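## Task

Take the pink shorts out of the laundry heap and set them down on the left arm's side of the table, apart from every other garment. All other garments must stay on the side where the heap lies. Nothing may end up on the floor, draped over a table edge, or lying on either arm's base. Dropping or tossing clothes is allowed.

## Robot and tools

Robot: two 7-joint xArm arms, left_arm and right_arm, each with a two-finger parallel gripper and a wrist camera. A two-camera stand sits behind them.

Scene frame: origin at table-top height, halfway between the two nominal bases; +x points out over the table, +z up, and left_arm sits on the +y side. Arm names do not match left/right in the images. Calibrated bases in the scene frame: left_arm at (-0.044, +0.265, 0) m, quat_wxyz (+1.000, 0, 0, +0.012); right_arm at (+0.051, -0.378, 0) m, quat_wxyz (+1.000, 0, 0, -0.019). Each arm reports its hand pose, velocities and wrist-camera pose in its own base frame; fixed cameras and the table use the scene frame. Reported hand positions may be off by a few centimetres, more at long reach.

The row: every motion command is built from rows of 16 numbers covering both arms, even if one arm stays still. Order: left_arm waist, shoulder, upper arm roll, elbow, forearm roll, wrist pitch, wrist roll, gripper opening; then the same eight for right_arm. Joint values are absolute target angles in radians, in the same convention that Joint positions prints. The opening is an absolute command from -1 (closed) to +1 (fully open). Waist, shoulder and upper arm roll have their signs flipped relative to the URDF, so in your numbers the usable ranges are: waist -6.283 to 6.283, shoulder -2.094 to 2.059, upper arm roll -6.283 to 6.283, elbow -0.192 to 3.927, forearm roll -6.283 to 6.283, wrist pitch -1.693 to 3.142, wrist roll -6.283 to 6.283. A target more than 0.010 rad beyond a range end, and further out than the current angle, is refused; true ends may differ by up to 0.010 rad, and a joint driven to its end reports "joint sent to its limit". To keep a joint or gripper unchanged, resend its current Joint targets angle or Tool commands value; a 0 opening is a real command.

Tools:
- execute_actions(actions, cameras): actions is a list of actions; each action is a list of up to 15 rows, one per 1/30 s control step, and a shorter action repeats its final row to fill 15 steps. Per step, each joint target stays within 0.637 rad of its measured angle, joints are capped near 3.14 rad/s, and gripper speed is capped at 1 m/s, so big changes need several actions. An empty list returns full state plus images from all cameras.
- move(target, speed, blend, opening_speed, blocking, cameras): target is one 16-number row or a list of up to 15 rows, all absolute joint goals reached by joint-space interpolation (hands travel on curves; no obstacle avoidance). speed: rad/s for the joint with the longest travel, 0.01 to 3.14, default 0.5, one value or one per target. blend: rad corner rounding per target, 0 means stop there. opening_speed: rate of gripper command change per second, at least 0.2. Whole move is limited to 10 s; paths last at least 0.5 s. blocking=false returns after about 0.5 s while the motion continues; a new move replaces it. The added "move:" line reports done, off_target (resting more than 0.01 rad off), moving, held or fault, and limits=held if steps were withheld.
- wait(seconds 0 to 10, cameras): holds the last command; a running move carries on.
- stop(cameras): brakes a running move.
- zoom_image(camera, region=[x0,y0,x1,y1]): pixel box, top-left origin, at most 504 by 504, on the newest image of cam_high, cam_low, cam_left_wrist or cam_right_wrist (all 672x504).
- clear_fault(arm): "left_arm" or "right_arm", only after a reported torque fault.
- read_manual(section): licence texts only.
- finished_scene(scene): ends the current scene, given its number; irreversible.

Reading results: Joint positions and Joint velocities list seven joints (rad, rad/s) then the finger-pad gap (m; 0.084 when open). Joint targets shows where joints are being driven now. grip_measured is the finger opening on the -1..+1 scale; to hold cloth, command clearly below it (up to roughly 24 N per pad). Joint torques include the arm's own weight; positive means toward a larger angle. "joint command not followed" means the inter-arm clearance check altered targets. Wrist depth gives a 7x7 grid, rows separated by " / ", of distances in mm (172 to 3000, "-" for no reading). Step readings list joint angles at some steps of execute_actions calls. MOTOR HOT appears from 65 °C; at 80 °C the arm brakes for 30 to 60 s.

Gripper geometry: fingers point along the gripper's +z and close along its y axis. end_effector_position lies between the pads about 2 cm behind the tips; closing pushes the tips about 10 mm further forward.

Avoid: letting the arms touch each other (even moderate contact can fail everything, and gripping the other arm's fingers counts); striking the table or fixed objects hard; contact torques above the load limits (N m: waist 42.3, shoulder 42.4, upper arm roll 27, elbow 27, forearm roll 27, wrist pitch 14.5, wrist roll 15.2), which trigger a torque fault needing clear_fault; long stretched or loaded holds that heat motors; and any garment ending off the table. The simulation keeps running while you compose replies, including any non-blocking move.

Each tool is called as name(argument=value, ...) on one line, values as JSON.

## Session

execute_actions(actions=[])

Scene clock: 0.00 s.
left_arm: end_effector_position=(+0.2569, +0.0330, +0.1463) grip_measured=+1.00 end_effector_quat_wxyz=(-0.375, +0.127, +0.913, -0.101) | right_arm: end_effector_position=(+0.1890, +0.2763, +0.1822) grip_measured=+1.00 end_effector_quat_wxyz=(-0.055, +0.705, -0.226, +0.670)
Joint positions: left_arm=[-0.438 -0.108 0.318 0.924 0.022 1.618 -2.765 0.084] | right_arm=[-0.146 1.302 -1.728 0.455 -0.125 0.853 2.29 0.084]
Joint velocities: within noise
Joint torques (N m): no reading
Motor temperatures (°C): left_arm=[35 39 39 39 32 41 42] | right_arm=[34 37 39 37 33 35 38]
Wrist depth (mm): cam_left_wrist=[- 265 262 296 2068 502 485 / 799 290 283 304 494 467 437 / 834 515 316 325 430 418 392 / 505 471 430 350 387 378 357 / 448 420 394 371 361 344 327 / 401 383 362 344 331 315 305 / 369 354 336 320 308 295 286] | cam_right_wrist=[2935 - - - - - - / 2948 - - - - - - / 2839 2634 - - - - - / 2547 2634 - 1974 - - - / 2886 2519 1813 2220 - - 698 / 2874 2032 2654 - 2899 605 548 / 2923 2528 2634 2717 567 503 464]
Joint targets: left_arm=[-0.438 -0.108 0.318 0.924 0.022 1.618 -2.765] | right_arm=[-0.146 1.302 -1.728 0.455 -0.125 0.853 2.290]
Tool commands: left_gripper/opening=+1.0 right_gripper/opening=+1.0

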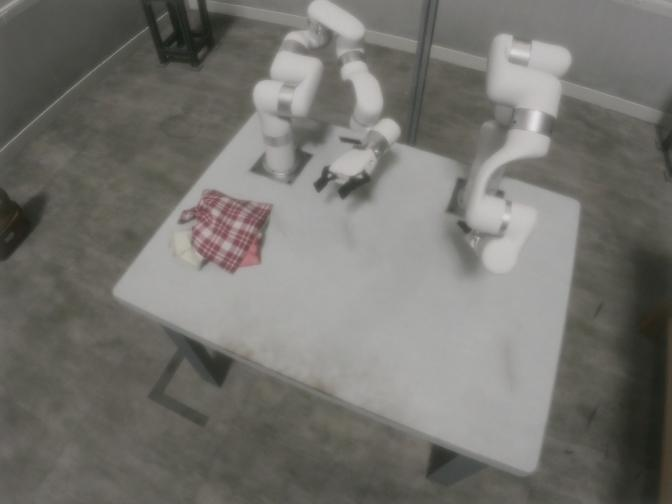

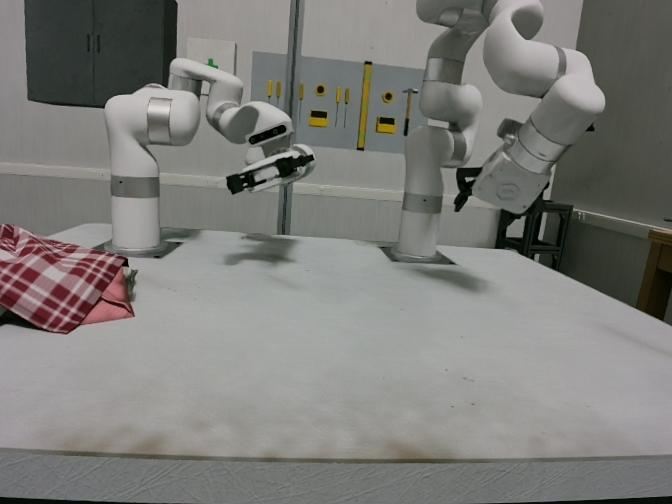

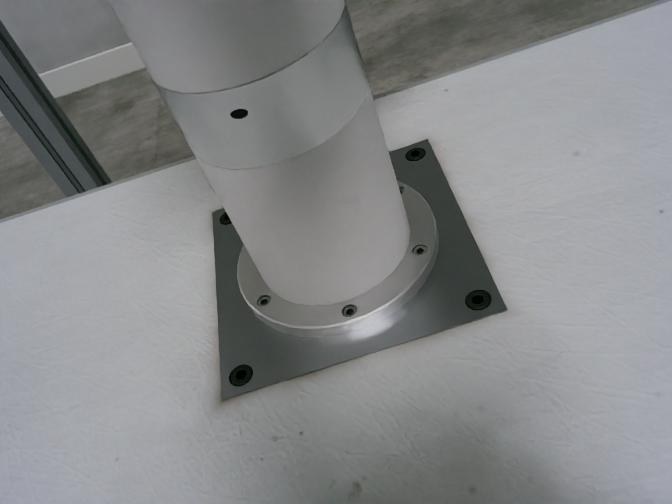

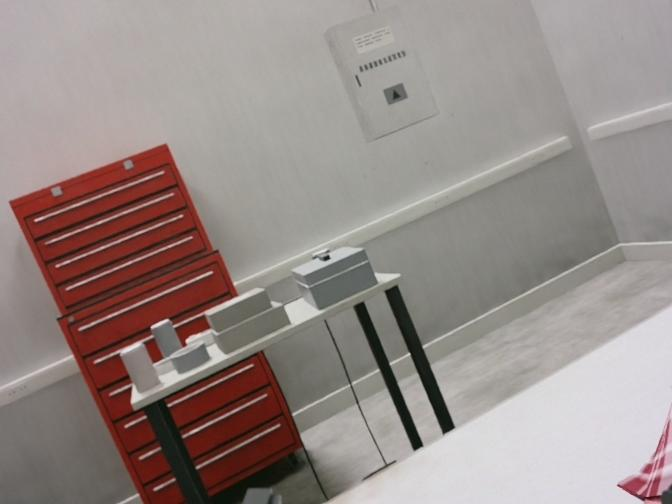

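move(target=[-0.438,-0.108,0.318,0.924,0.022,1.618,-2.765,1,0,0.919,0,0.616,0,1.534,0,1], speed=1.0, cameras=["all"])

Scene clock: 52.00 s.
left_arm: end_effector_position=(+0.2570, +0.0330, +0.1463) grip_measured=+1.00 end_effector_quat_wxyz=(-0.374, +0.127, +0.913, -0.101) | right_arm: end_effector_position=(+0.2202, +0.0000, +0.3003) grip_measured=+1.00 end_effector_quat_wxyz=(+0.000, +1.000, +0.000, +0.001)
Joint positions: left_arm=[-0.438 -0.108 0.318 0.924 0.022 1.618 -2.765 0.084] | right_arm=[0 0.919 0 0.616 0 1.534 0 0.084]
Joint torques (N m): left_arm=[-0.11 30.34 4.06 8.14 -1.83 -1.58 -0.25] | right_arm=[5.3 -2.94 2.28 17.91 2.47 0.47 -0.73]
Wrist depth (mm): cam_left_wrist=[- 265 263 297 2068 503 483 / 796 290 284 304 494 467 436 / 834 514 316 326 425 417 393 / 505 470 430 350 387 377 357 / 447 420 393 371 361 344 327 / 402 383 363 344 331 315 305 / 368 353 336 320 309 295 286] | cam_right_wrist=[429 431 430 363 354 428 433 / 429 430 380 359 349 418 432 / 429 429 369 366 345 371 433 / 429 430 373 365 358 351 433 / 429 429 419 394 380 382 432 / 429 429 430 429 432 432 433 / 430 430 430 431 432 432 433]
Joint targets: left_arm=[-0.438 -0.108 0.318 0.924 0.022 1.618 -2.765] | right_arm=[0.000 0.919 0.000 0.616 0.000 1.534 0.000]
move: done

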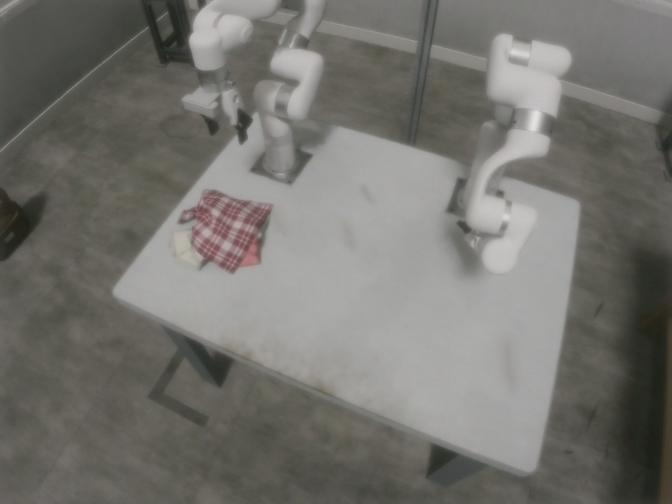

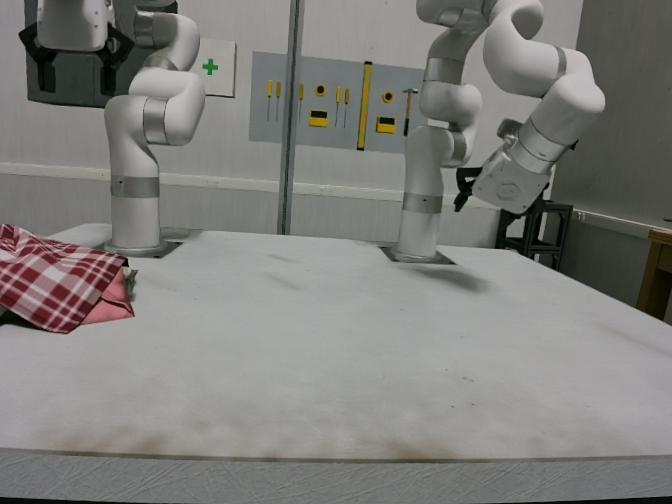

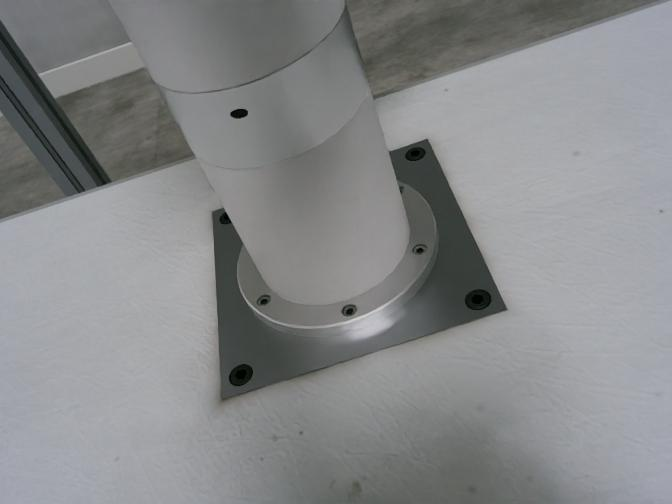

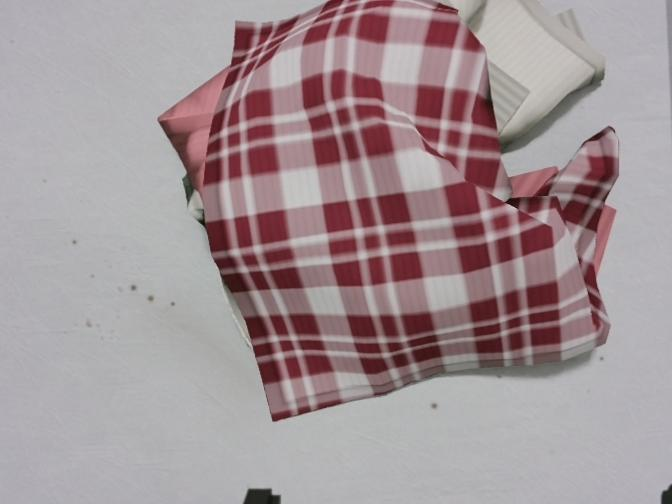

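move(target=[-0.438,-0.108,0.318,0.924,0.022,1.618,-2.765,1,-0.344,0.120,0,0.648,0,0.768,1.915,0.6], speed=1.0, cameras=["cam_low","cam_right_wrist"])

Scene clock: 88.10 s.
left_arm: end_effector_position=(+0.2570, +0.0330, +0.1463) grip_measured=+1.00 end_effector_quat_wxyz=(-0.374, +0.127, +0.913, -0.101) | right_arm: end_effector_position=(+0.3641, +0.1304, +0.1202) grip_measured=+0.59 end_effector_quat_wxyz=(+0.000, +0.707, -0.707, +0.000)
Joint positions: left_arm=[-0.438 -0.108 0.318 0.924 0.022 1.618 -2.765 0.084] | right_arm=[-0.344 0.12 0 0.648 0 0.768 1.915 0.069]
Joint torques (N m): left_arm=[0.85 30.25 4.08 7.91 -1.73 -1.58 -0.58] | right_arm=[-6.66 11.42 -1.66 16.45 2.27 -2.31 0.91]
Motor temperatures (°C): left_arm=[35 40 39 40 32 41 41] | right_arm=[34 37 40 45 33 35 38]
Wrist depth (mm): cam_left_wrist=[- 265 263 296 2093 503 483 / 800 290 283 304 493 468 437 / 830 514 316 325 425 417 395 / 506 470 431 350 387 377 357 / 447 419 393 371 361 343 327 / 400 383 362 344 331 316 305 / 368 354 336 321 308 295 286] | cam_right_wrist=[249 202 178 178 174 - 179 / 248 217 183 176 - 180 185 / 248 249 197 183 184 187 187 / 249 249 222 195 191 188 187 / 249 249 246 213 197 192 191 / 248 249 250 249 225 212 251 / 248 249 249 250 250 251 252]
Joint targets: left_arm=[-0.438 -0.108 0.318 0.924 0.022 1.618 -2.765] | right_arm=[-0.344 0.120 0.000 0.648 0.000 0.768 1.915]
move: done
Images, in order (width x height): cam_low 672x504, cam_right_wrist 672x504.

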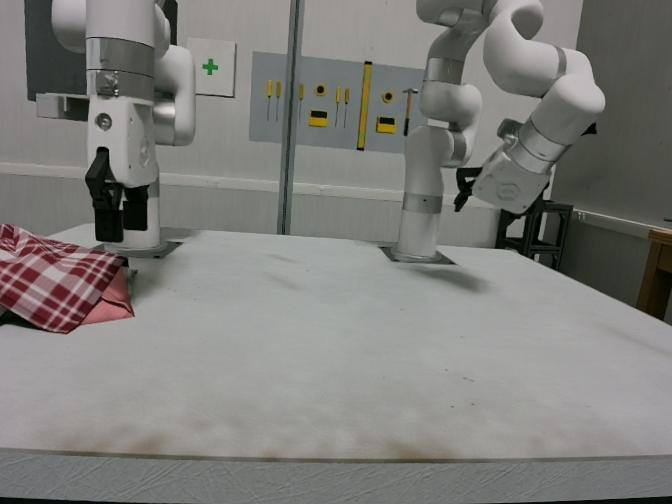

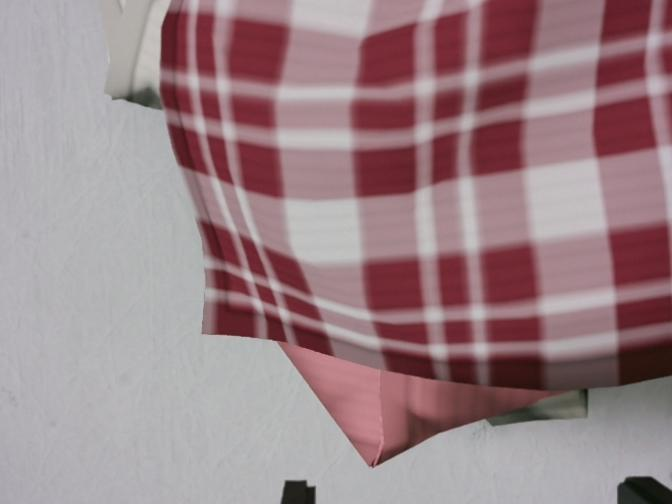

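move(target=[[-0.438,-0.108,0.318,0.924,0.022,1.618,-2.765,1,-0.344,-0.175,0,0.624,0,0.449,1.915,0.6],[-0.438,-0.108,0.318,0.924,0.022,1.618,-2.765,1,-0.344,-0.175,0,0.624,0,0.449,1.915,-1]], speed=0.4, opening_speed=2, cameras=["cam_low","cam_right_wrist"])

Scene clock: 107.77 s.
left_arm: end_effector_position=(+0.2570, +0.0330, +0.1463) grip_measured=+1.00 end_effector_quat_wxyz=(-0.374, +0.127, +0.913, -0.101) | right_arm: end_effector_position=(+0.3740, +0.1340, +0.0200) grip_measured=-0.95 end_effector_quat_wxyz=(+0.000, +0.707, -0.707, +0.000)
Joint positions: left_arm=[-0.438 -0.108 0.318 0.924 0.022 1.618 -2.765 0.084] | right_arm=[-0.344 -0.175 0 0.624 0 0.449 1.915 0.002]
Joint torques (N m): left_arm=[1.76 30.2 4.06 7.89 -1.78 -1.65 -1.06] | right_arm=[-3.66 2.97 1.36 -2.87 2.11 2.67 0.83]
Wrist depth (mm): cam_left_wrist=[- 265 262 297 2056 502 484 / 801 291 283 305 492 468 438 / 836 514 316 325 424 419 393 / 505 469 430 351 387 377 357 / 448 419 393 371 360 343 327 / 401 384 362 344 331 316 305 / 368 354 336 321 309 295 286] | cam_right_wrist=[- - - - - - - / - - - - - - - / - - - - - - - / - - - - - - - / - - - - - - - / - - - - - - - / - - - - - - -]
Joint targets: left_arm=[-0.438 -0.108 0.318 0.924 0.022 1.618 -2.765] | right_arm=[-0.344 -0.175 0.000 0.624 0.000 0.449 1.915]
move: done
Images, in order (width x height): cam_low 672x504, cam_right_wrist 672x504.

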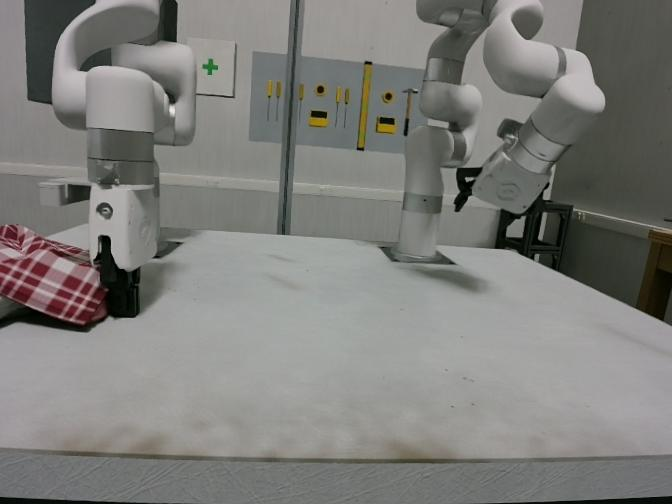

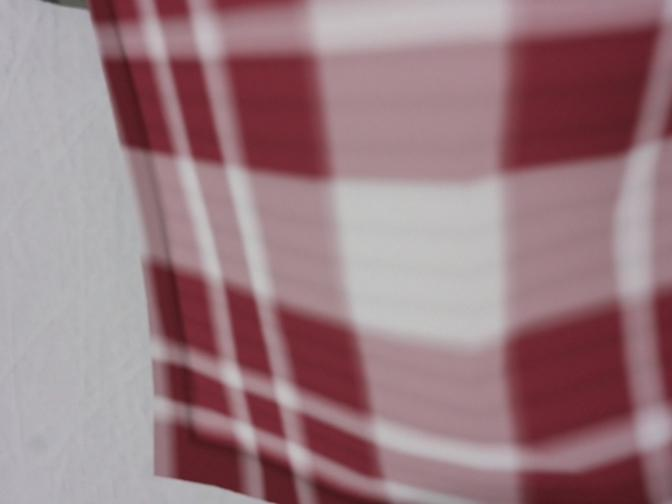

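move(target=[[-1.888,-0.108,0.318,0.924,0.022,1.618,-2.765,1,-0.9,-0.13,0,0.626,0,0.497,1.915,-1]], speed=0.8, cameras=["cam_low","cam_high","cam_right_wrist"])

Scene clock: 120.53 s.
left_arm: end_effector_position=(-0.0018, +0.2591, +0.1463) grip_measured=+1.00 end_effector_quat_wxyz=(-0.214, -0.510, +0.768, -0.324) | right_arm: end_effector_position=(+0.2467, +0.3109, +0.0348) grip_measured=-0.96 end_effector_quat_wxyz=(+0.000, +0.874, -0.486, +0.000)
Joint positions: left_arm=[-1.888 -0.108 0.318 0.924 0.022 1.618 -2.765 0.084] | right_arm=[-0.9 -0.13 0 0.626 0 0.497 1.915 0.002]
Joint torques (N m): left_arm=[-4.11 26.47 4.32 7.97 0.47 -1.19 -1.52] | right_arm=[-6.25 21.02 2.21 14.23 1.82 0.52 0.88]
Wrist depth (mm): cam_left_wrist=[831 265 263 296 576 1914 1772 / 667 290 283 304 494 1669 1622 / 583 535 317 325 384 418 1431 / 506 469 431 349 383 377 361 / 447 419 393 371 361 344 327 / 402 384 362 344 331 316 305 / 368 353 336 321 309 295 285] | cam_right_wrist=[- - - - - - - / - - - - - - - / - - - - - - - / - - - - - - - / - - - - - - - / - - - - - - - / - - - - - - -]
Joint targets: left_arm=[-1.888 -0.108 0.318 0.924 0.022 1.618 -2.765] | right_arm=[-0.900 -0.130 0.000 0.626 0.000 0.497 1.915]
move: done
Images, in order (width x height): cam_high 672x504, cam_low 672x504, cam_right_wrist 672x504.

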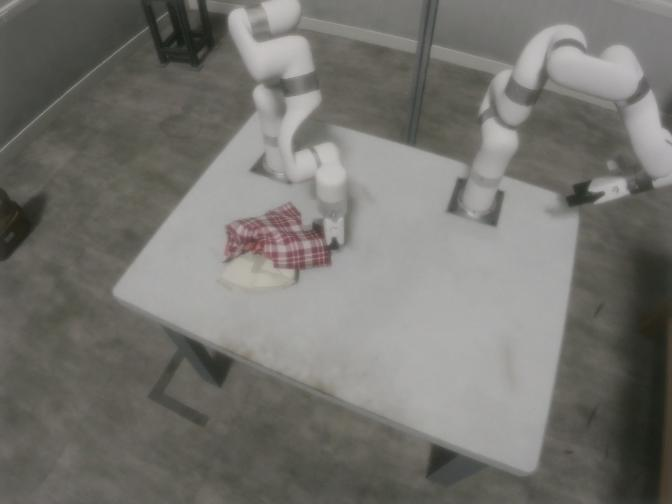

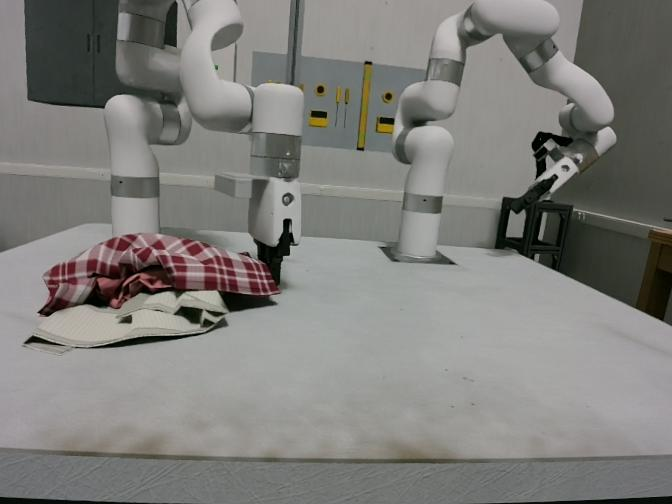

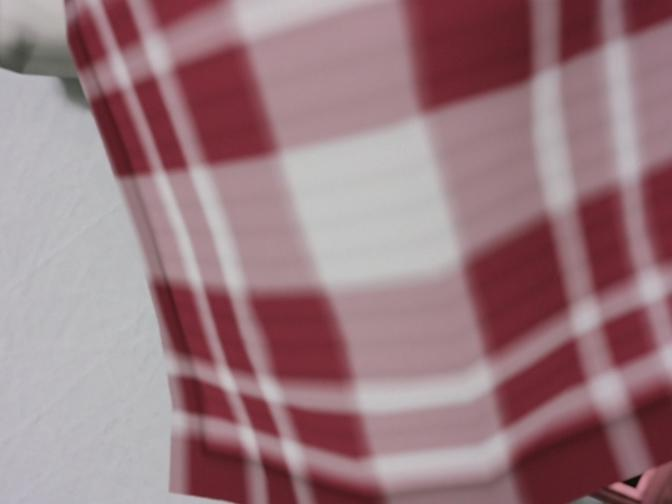

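move(target=[[-1.888,-0.108,0.318,0.924,0.022,1.618,-2.765,1,-0.6,0.24,0,1.359,0,1.6,1.915,-1]], speed=0.6, cameras=["cam_low","cam_high","cam_right_wrist"])

Scene clock: 131.33 s.
left_arm: end_effector_position=(-0.0018, +0.2591, +0.1463) grip_measured=+1.00 end_effector_quat_wxyz=(-0.214, -0.510, +0.768, -0.324) | right_arm: end_effector_position=(+0.3279, +0.2243, +0.3996) grip_measured=-0.96 end_effector_quat_wxyz=(+0.000, +0.792, -0.611, +0.000)
Joint positions: left_arm=[-1.888 -0.108 0.318 0.924 0.022 1.618 -2.765 0.084] | right_arm=[-0.6 0.24 0 1.359 0 1.6 1.915 0.002]
Joint torques (N m): left_arm=[-3.79 18.4 4.06 7.93 0.52 -0.5 -1.54] | right_arm=[5.7 16.83 0.16 18.04 1.67 0.54 0.78]
Wrist depth (mm): cam_left_wrist=[829 265 263 296 577 1914 1795 / 665 291 283 304 494 1669 1615 / 582 534 317 326 383 418 1417 / 505 470 431 350 383 376 362 / 448 419 393 371 361 344 327 / 401 384 361 344 331 315 305 / 369 353 336 320 309 295 286] | cam_right_wrist=[530 529 530 533 533 534 535 / 527 529 529 531 502 534 536 / 528 530 496 488 510 533 535 / 528 529 492 195 473 534 535 / 528 528 - - - 530 536 / 527 527 - - - 534 535 / 527 528 - - - - 534]
Joint targets: left_arm=[-1.888 -0.108 0.318 0.924 0.022 1.618 -2.765] | right_arm=[-0.600 0.240 0.000 1.359 0.000 1.600 1.915]
move: done
Images, in order (width x height): cam_high 672x504, cam_low 672x504, cam_right_wrist 672x504.

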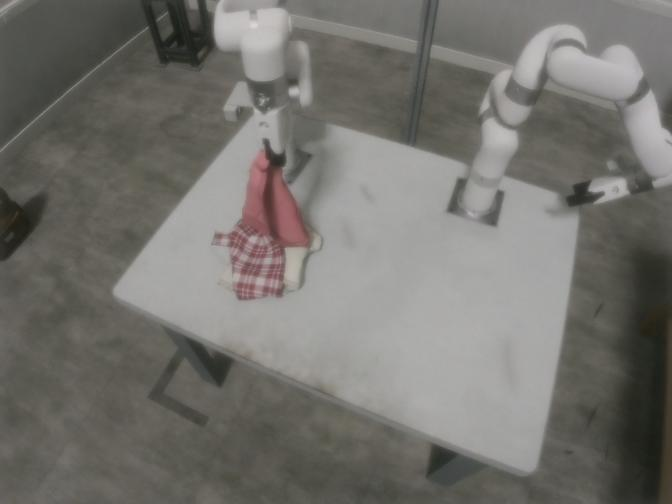

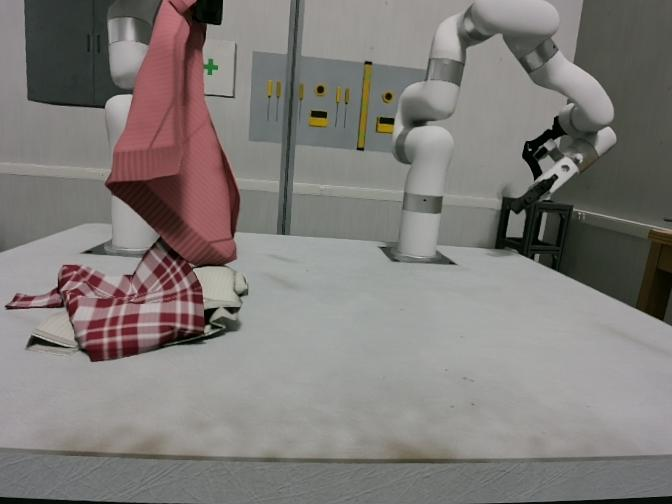

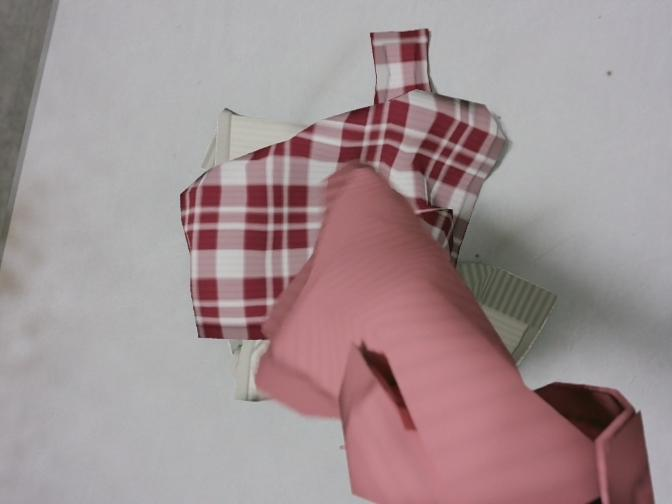

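move(target=[[-1.888,-0.108,0.318,0.924,0.022,1.618,-2.765,1,-0.6,0.184,0,1.564,0,1.749,1.915,-1],[-1.888,-0.108,0.318,0.924,0.022,1.618,-2.765,1,-1.25,-0.386,0,2.122,0,1.736,1.915,-1],[-1.888,-0.108,0.318,0.924,0.022,1.618,-2.765,1,-1.25,-0.719,0,1.653,0,0.934,1.915,-1]], speed=0.5, blend=[0.05,0.1,0], cameras=["cam_low","cam_high","cam_right_wrist"])

Scene clock: 152.93 s.
left_arm: end_effector_position=(-0.0018, +0.2591, +0.1463) grip_measured=+1.00 end_effector_quat_wxyz=(-0.214, -0.510, +0.768, -0.324) | right_arm: end_effector_position=(+0.1986, +0.5978, +0.0601) grip_measured=-0.96 end_effector_quat_wxyz=(+0.000, +0.945, -0.326, +0.000)
Joint positions: left_arm=[-1.888 -0.108 0.318 0.924 0.022 1.618 -2.765 0.084] | right_arm=[-1.25 -0.719 0 1.653 0 0.934 1.915 0.002]
Joint torques (N m): left_arm=[-3.66 14.04 4.01 8.05 0.52 1.77 -1.66] | right_arm=[-6.09 28.14 2.88 12.7 1.13 -2.38 0.46]
Wrist depth (mm): cam_left_wrist=[829 265 263 296 576 1898 1799 / 665 290 284 304 493 1657 1607 / 579 535 316 326 384 417 1428 / 504 468 430 350 383 376 362 / 446 419 393 371 361 343 326 / 401 384 361 344 331 316 305 / 369 353 336 320 309 295 285] | cam_right_wrist=[188 - - - - - - / 188 - - - - - - / 188 - - - - - - / 188 - - - - - - / 188 188 - - - - - / 188 188 - - - - - / 188 188 - - - - -]
Joint targets: left_arm=[-1.888 -0.108 0.318 0.924 0.022 1.618 -2.765] | right_arm=[-1.250 -0.719 0.000 1.653 0.000 0.934 1.915]
move: done
Images, in order (width x height): cam_high 672x504, cam_low 672x504, cam_right_wrist 672x504.

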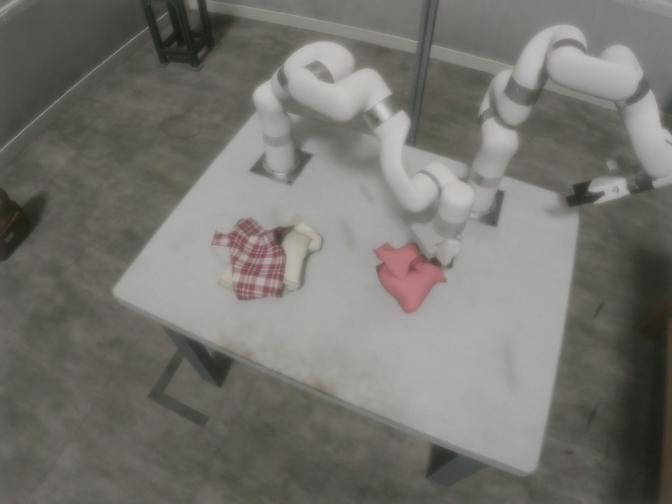

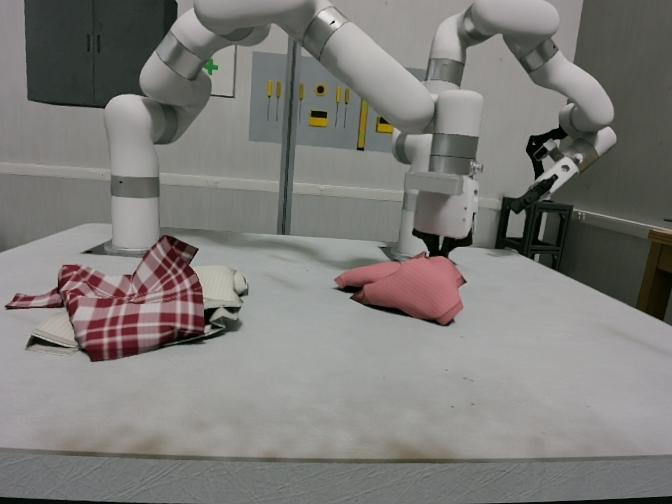

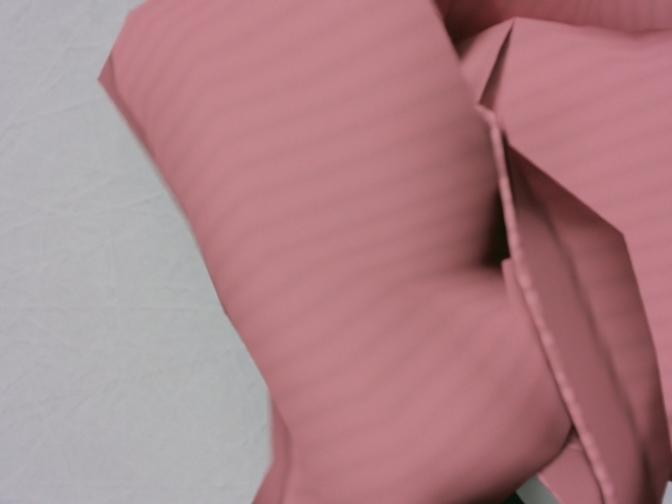

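move(target=[[-1.888,-0.108,0.318,0.924,0.022,1.618,-2.765,1,-1.25,-0.775,0,1.625,0,0.85,1.915,-1],[-1.888,-0.108,0.318,0.924,0.022,1.618,-2.765,1,-1.25,-0.775,0,1.625,0,0.85,1.915,0.3],[-1.888,-0.108,0.318,0.924,0.022,1.618,-2.765,1,-1.25,-0.386,0,2.122,0,1.736,1.915,0.3]], speed=0.5, opening_speed=2, cameras=["cam_low","cam_high","cam_right_wrist"])

Scene clock: 166.57 s.
left_arm: end_effector_position=(-0.0018, +0.2591, +0.1463) grip_measured=+1.00 end_effector_quat_wxyz=(-0.214, -0.510, +0.768, -0.324) | right_arm: end_effector_position=(+0.1766, +0.5315, +0.3999) grip_measured=+0.29 end_effector_quat_wxyz=(+0.000, +0.945, -0.326, +0.000)
Joint positions: left_arm=[-1.888 -0.108 0.318 0.924 0.022 1.618 -2.765 0.084] | right_arm=[-1.25 -0.386 0 2.122 0 1.736 1.915 0.056]
Joint torques (N m): left_arm=[-3.58 13.96 3.87 7.95 0.51 1.85 -1.61] | right_arm=[5.54 28.44 1.66 16.84 0.84 0.58 0.35]
Wrist depth (mm): cam_left_wrist=[827 265 262 295 578 1908 1767 / 667 291 283 304 493 1669 1619 / 581 534 316 325 385 417 1400 / 505 470 431 350 383 376 361 / 448 420 394 371 361 344 327 / 400 383 361 344 332 315 305 / 368 354 337 320 309 295 286] | cam_right_wrist=[528 530 530 532 533 533 531 / 528 530 530 531 532 534 535 / 528 529 530 531 532 535 535 / 528 529 477 477 532 535 536 / 526 529 516 482 534 533 535 / 528 528 530 532 532 533 535 / 526 529 528 531 532 533 535]
Joint targets: left_arm=[-1.888 -0.108 0.318 0.924 0.022 1.618 -2.765] | right_arm=[-1.250 -0.386 0.000 2.122 0.000 1.736 1.915]
move: done
Images, in order (width x height): cam_high 672x504, cam_low 672x504, cam_right_wrist 672x504.

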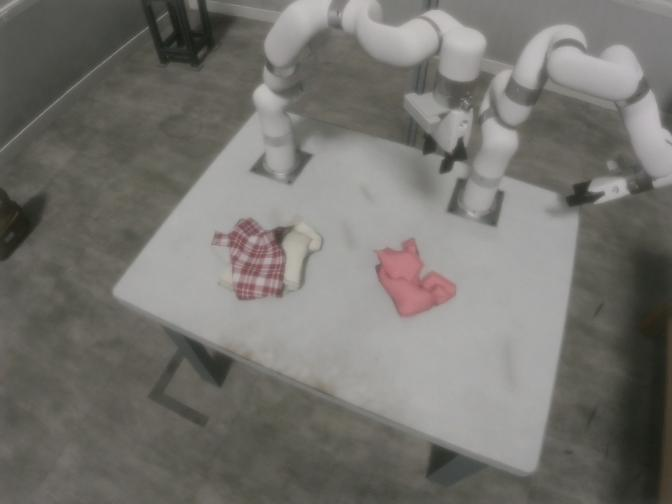

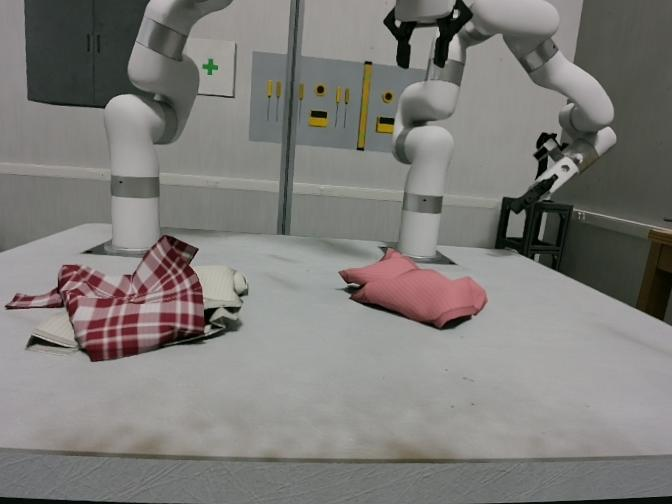

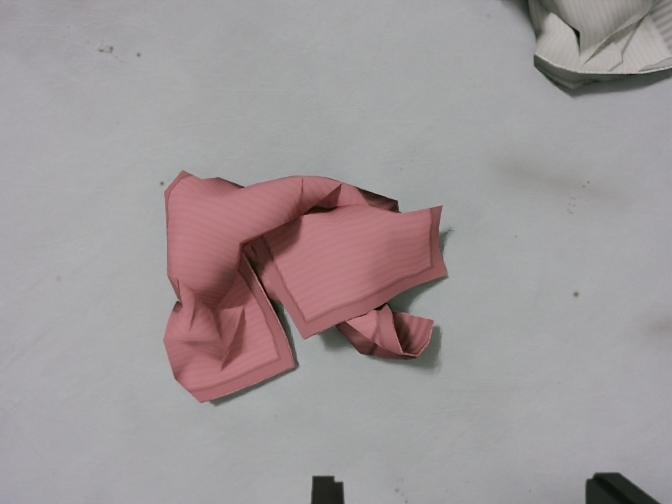

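finished_scene(scene=1)

The scene is finished: the task was done.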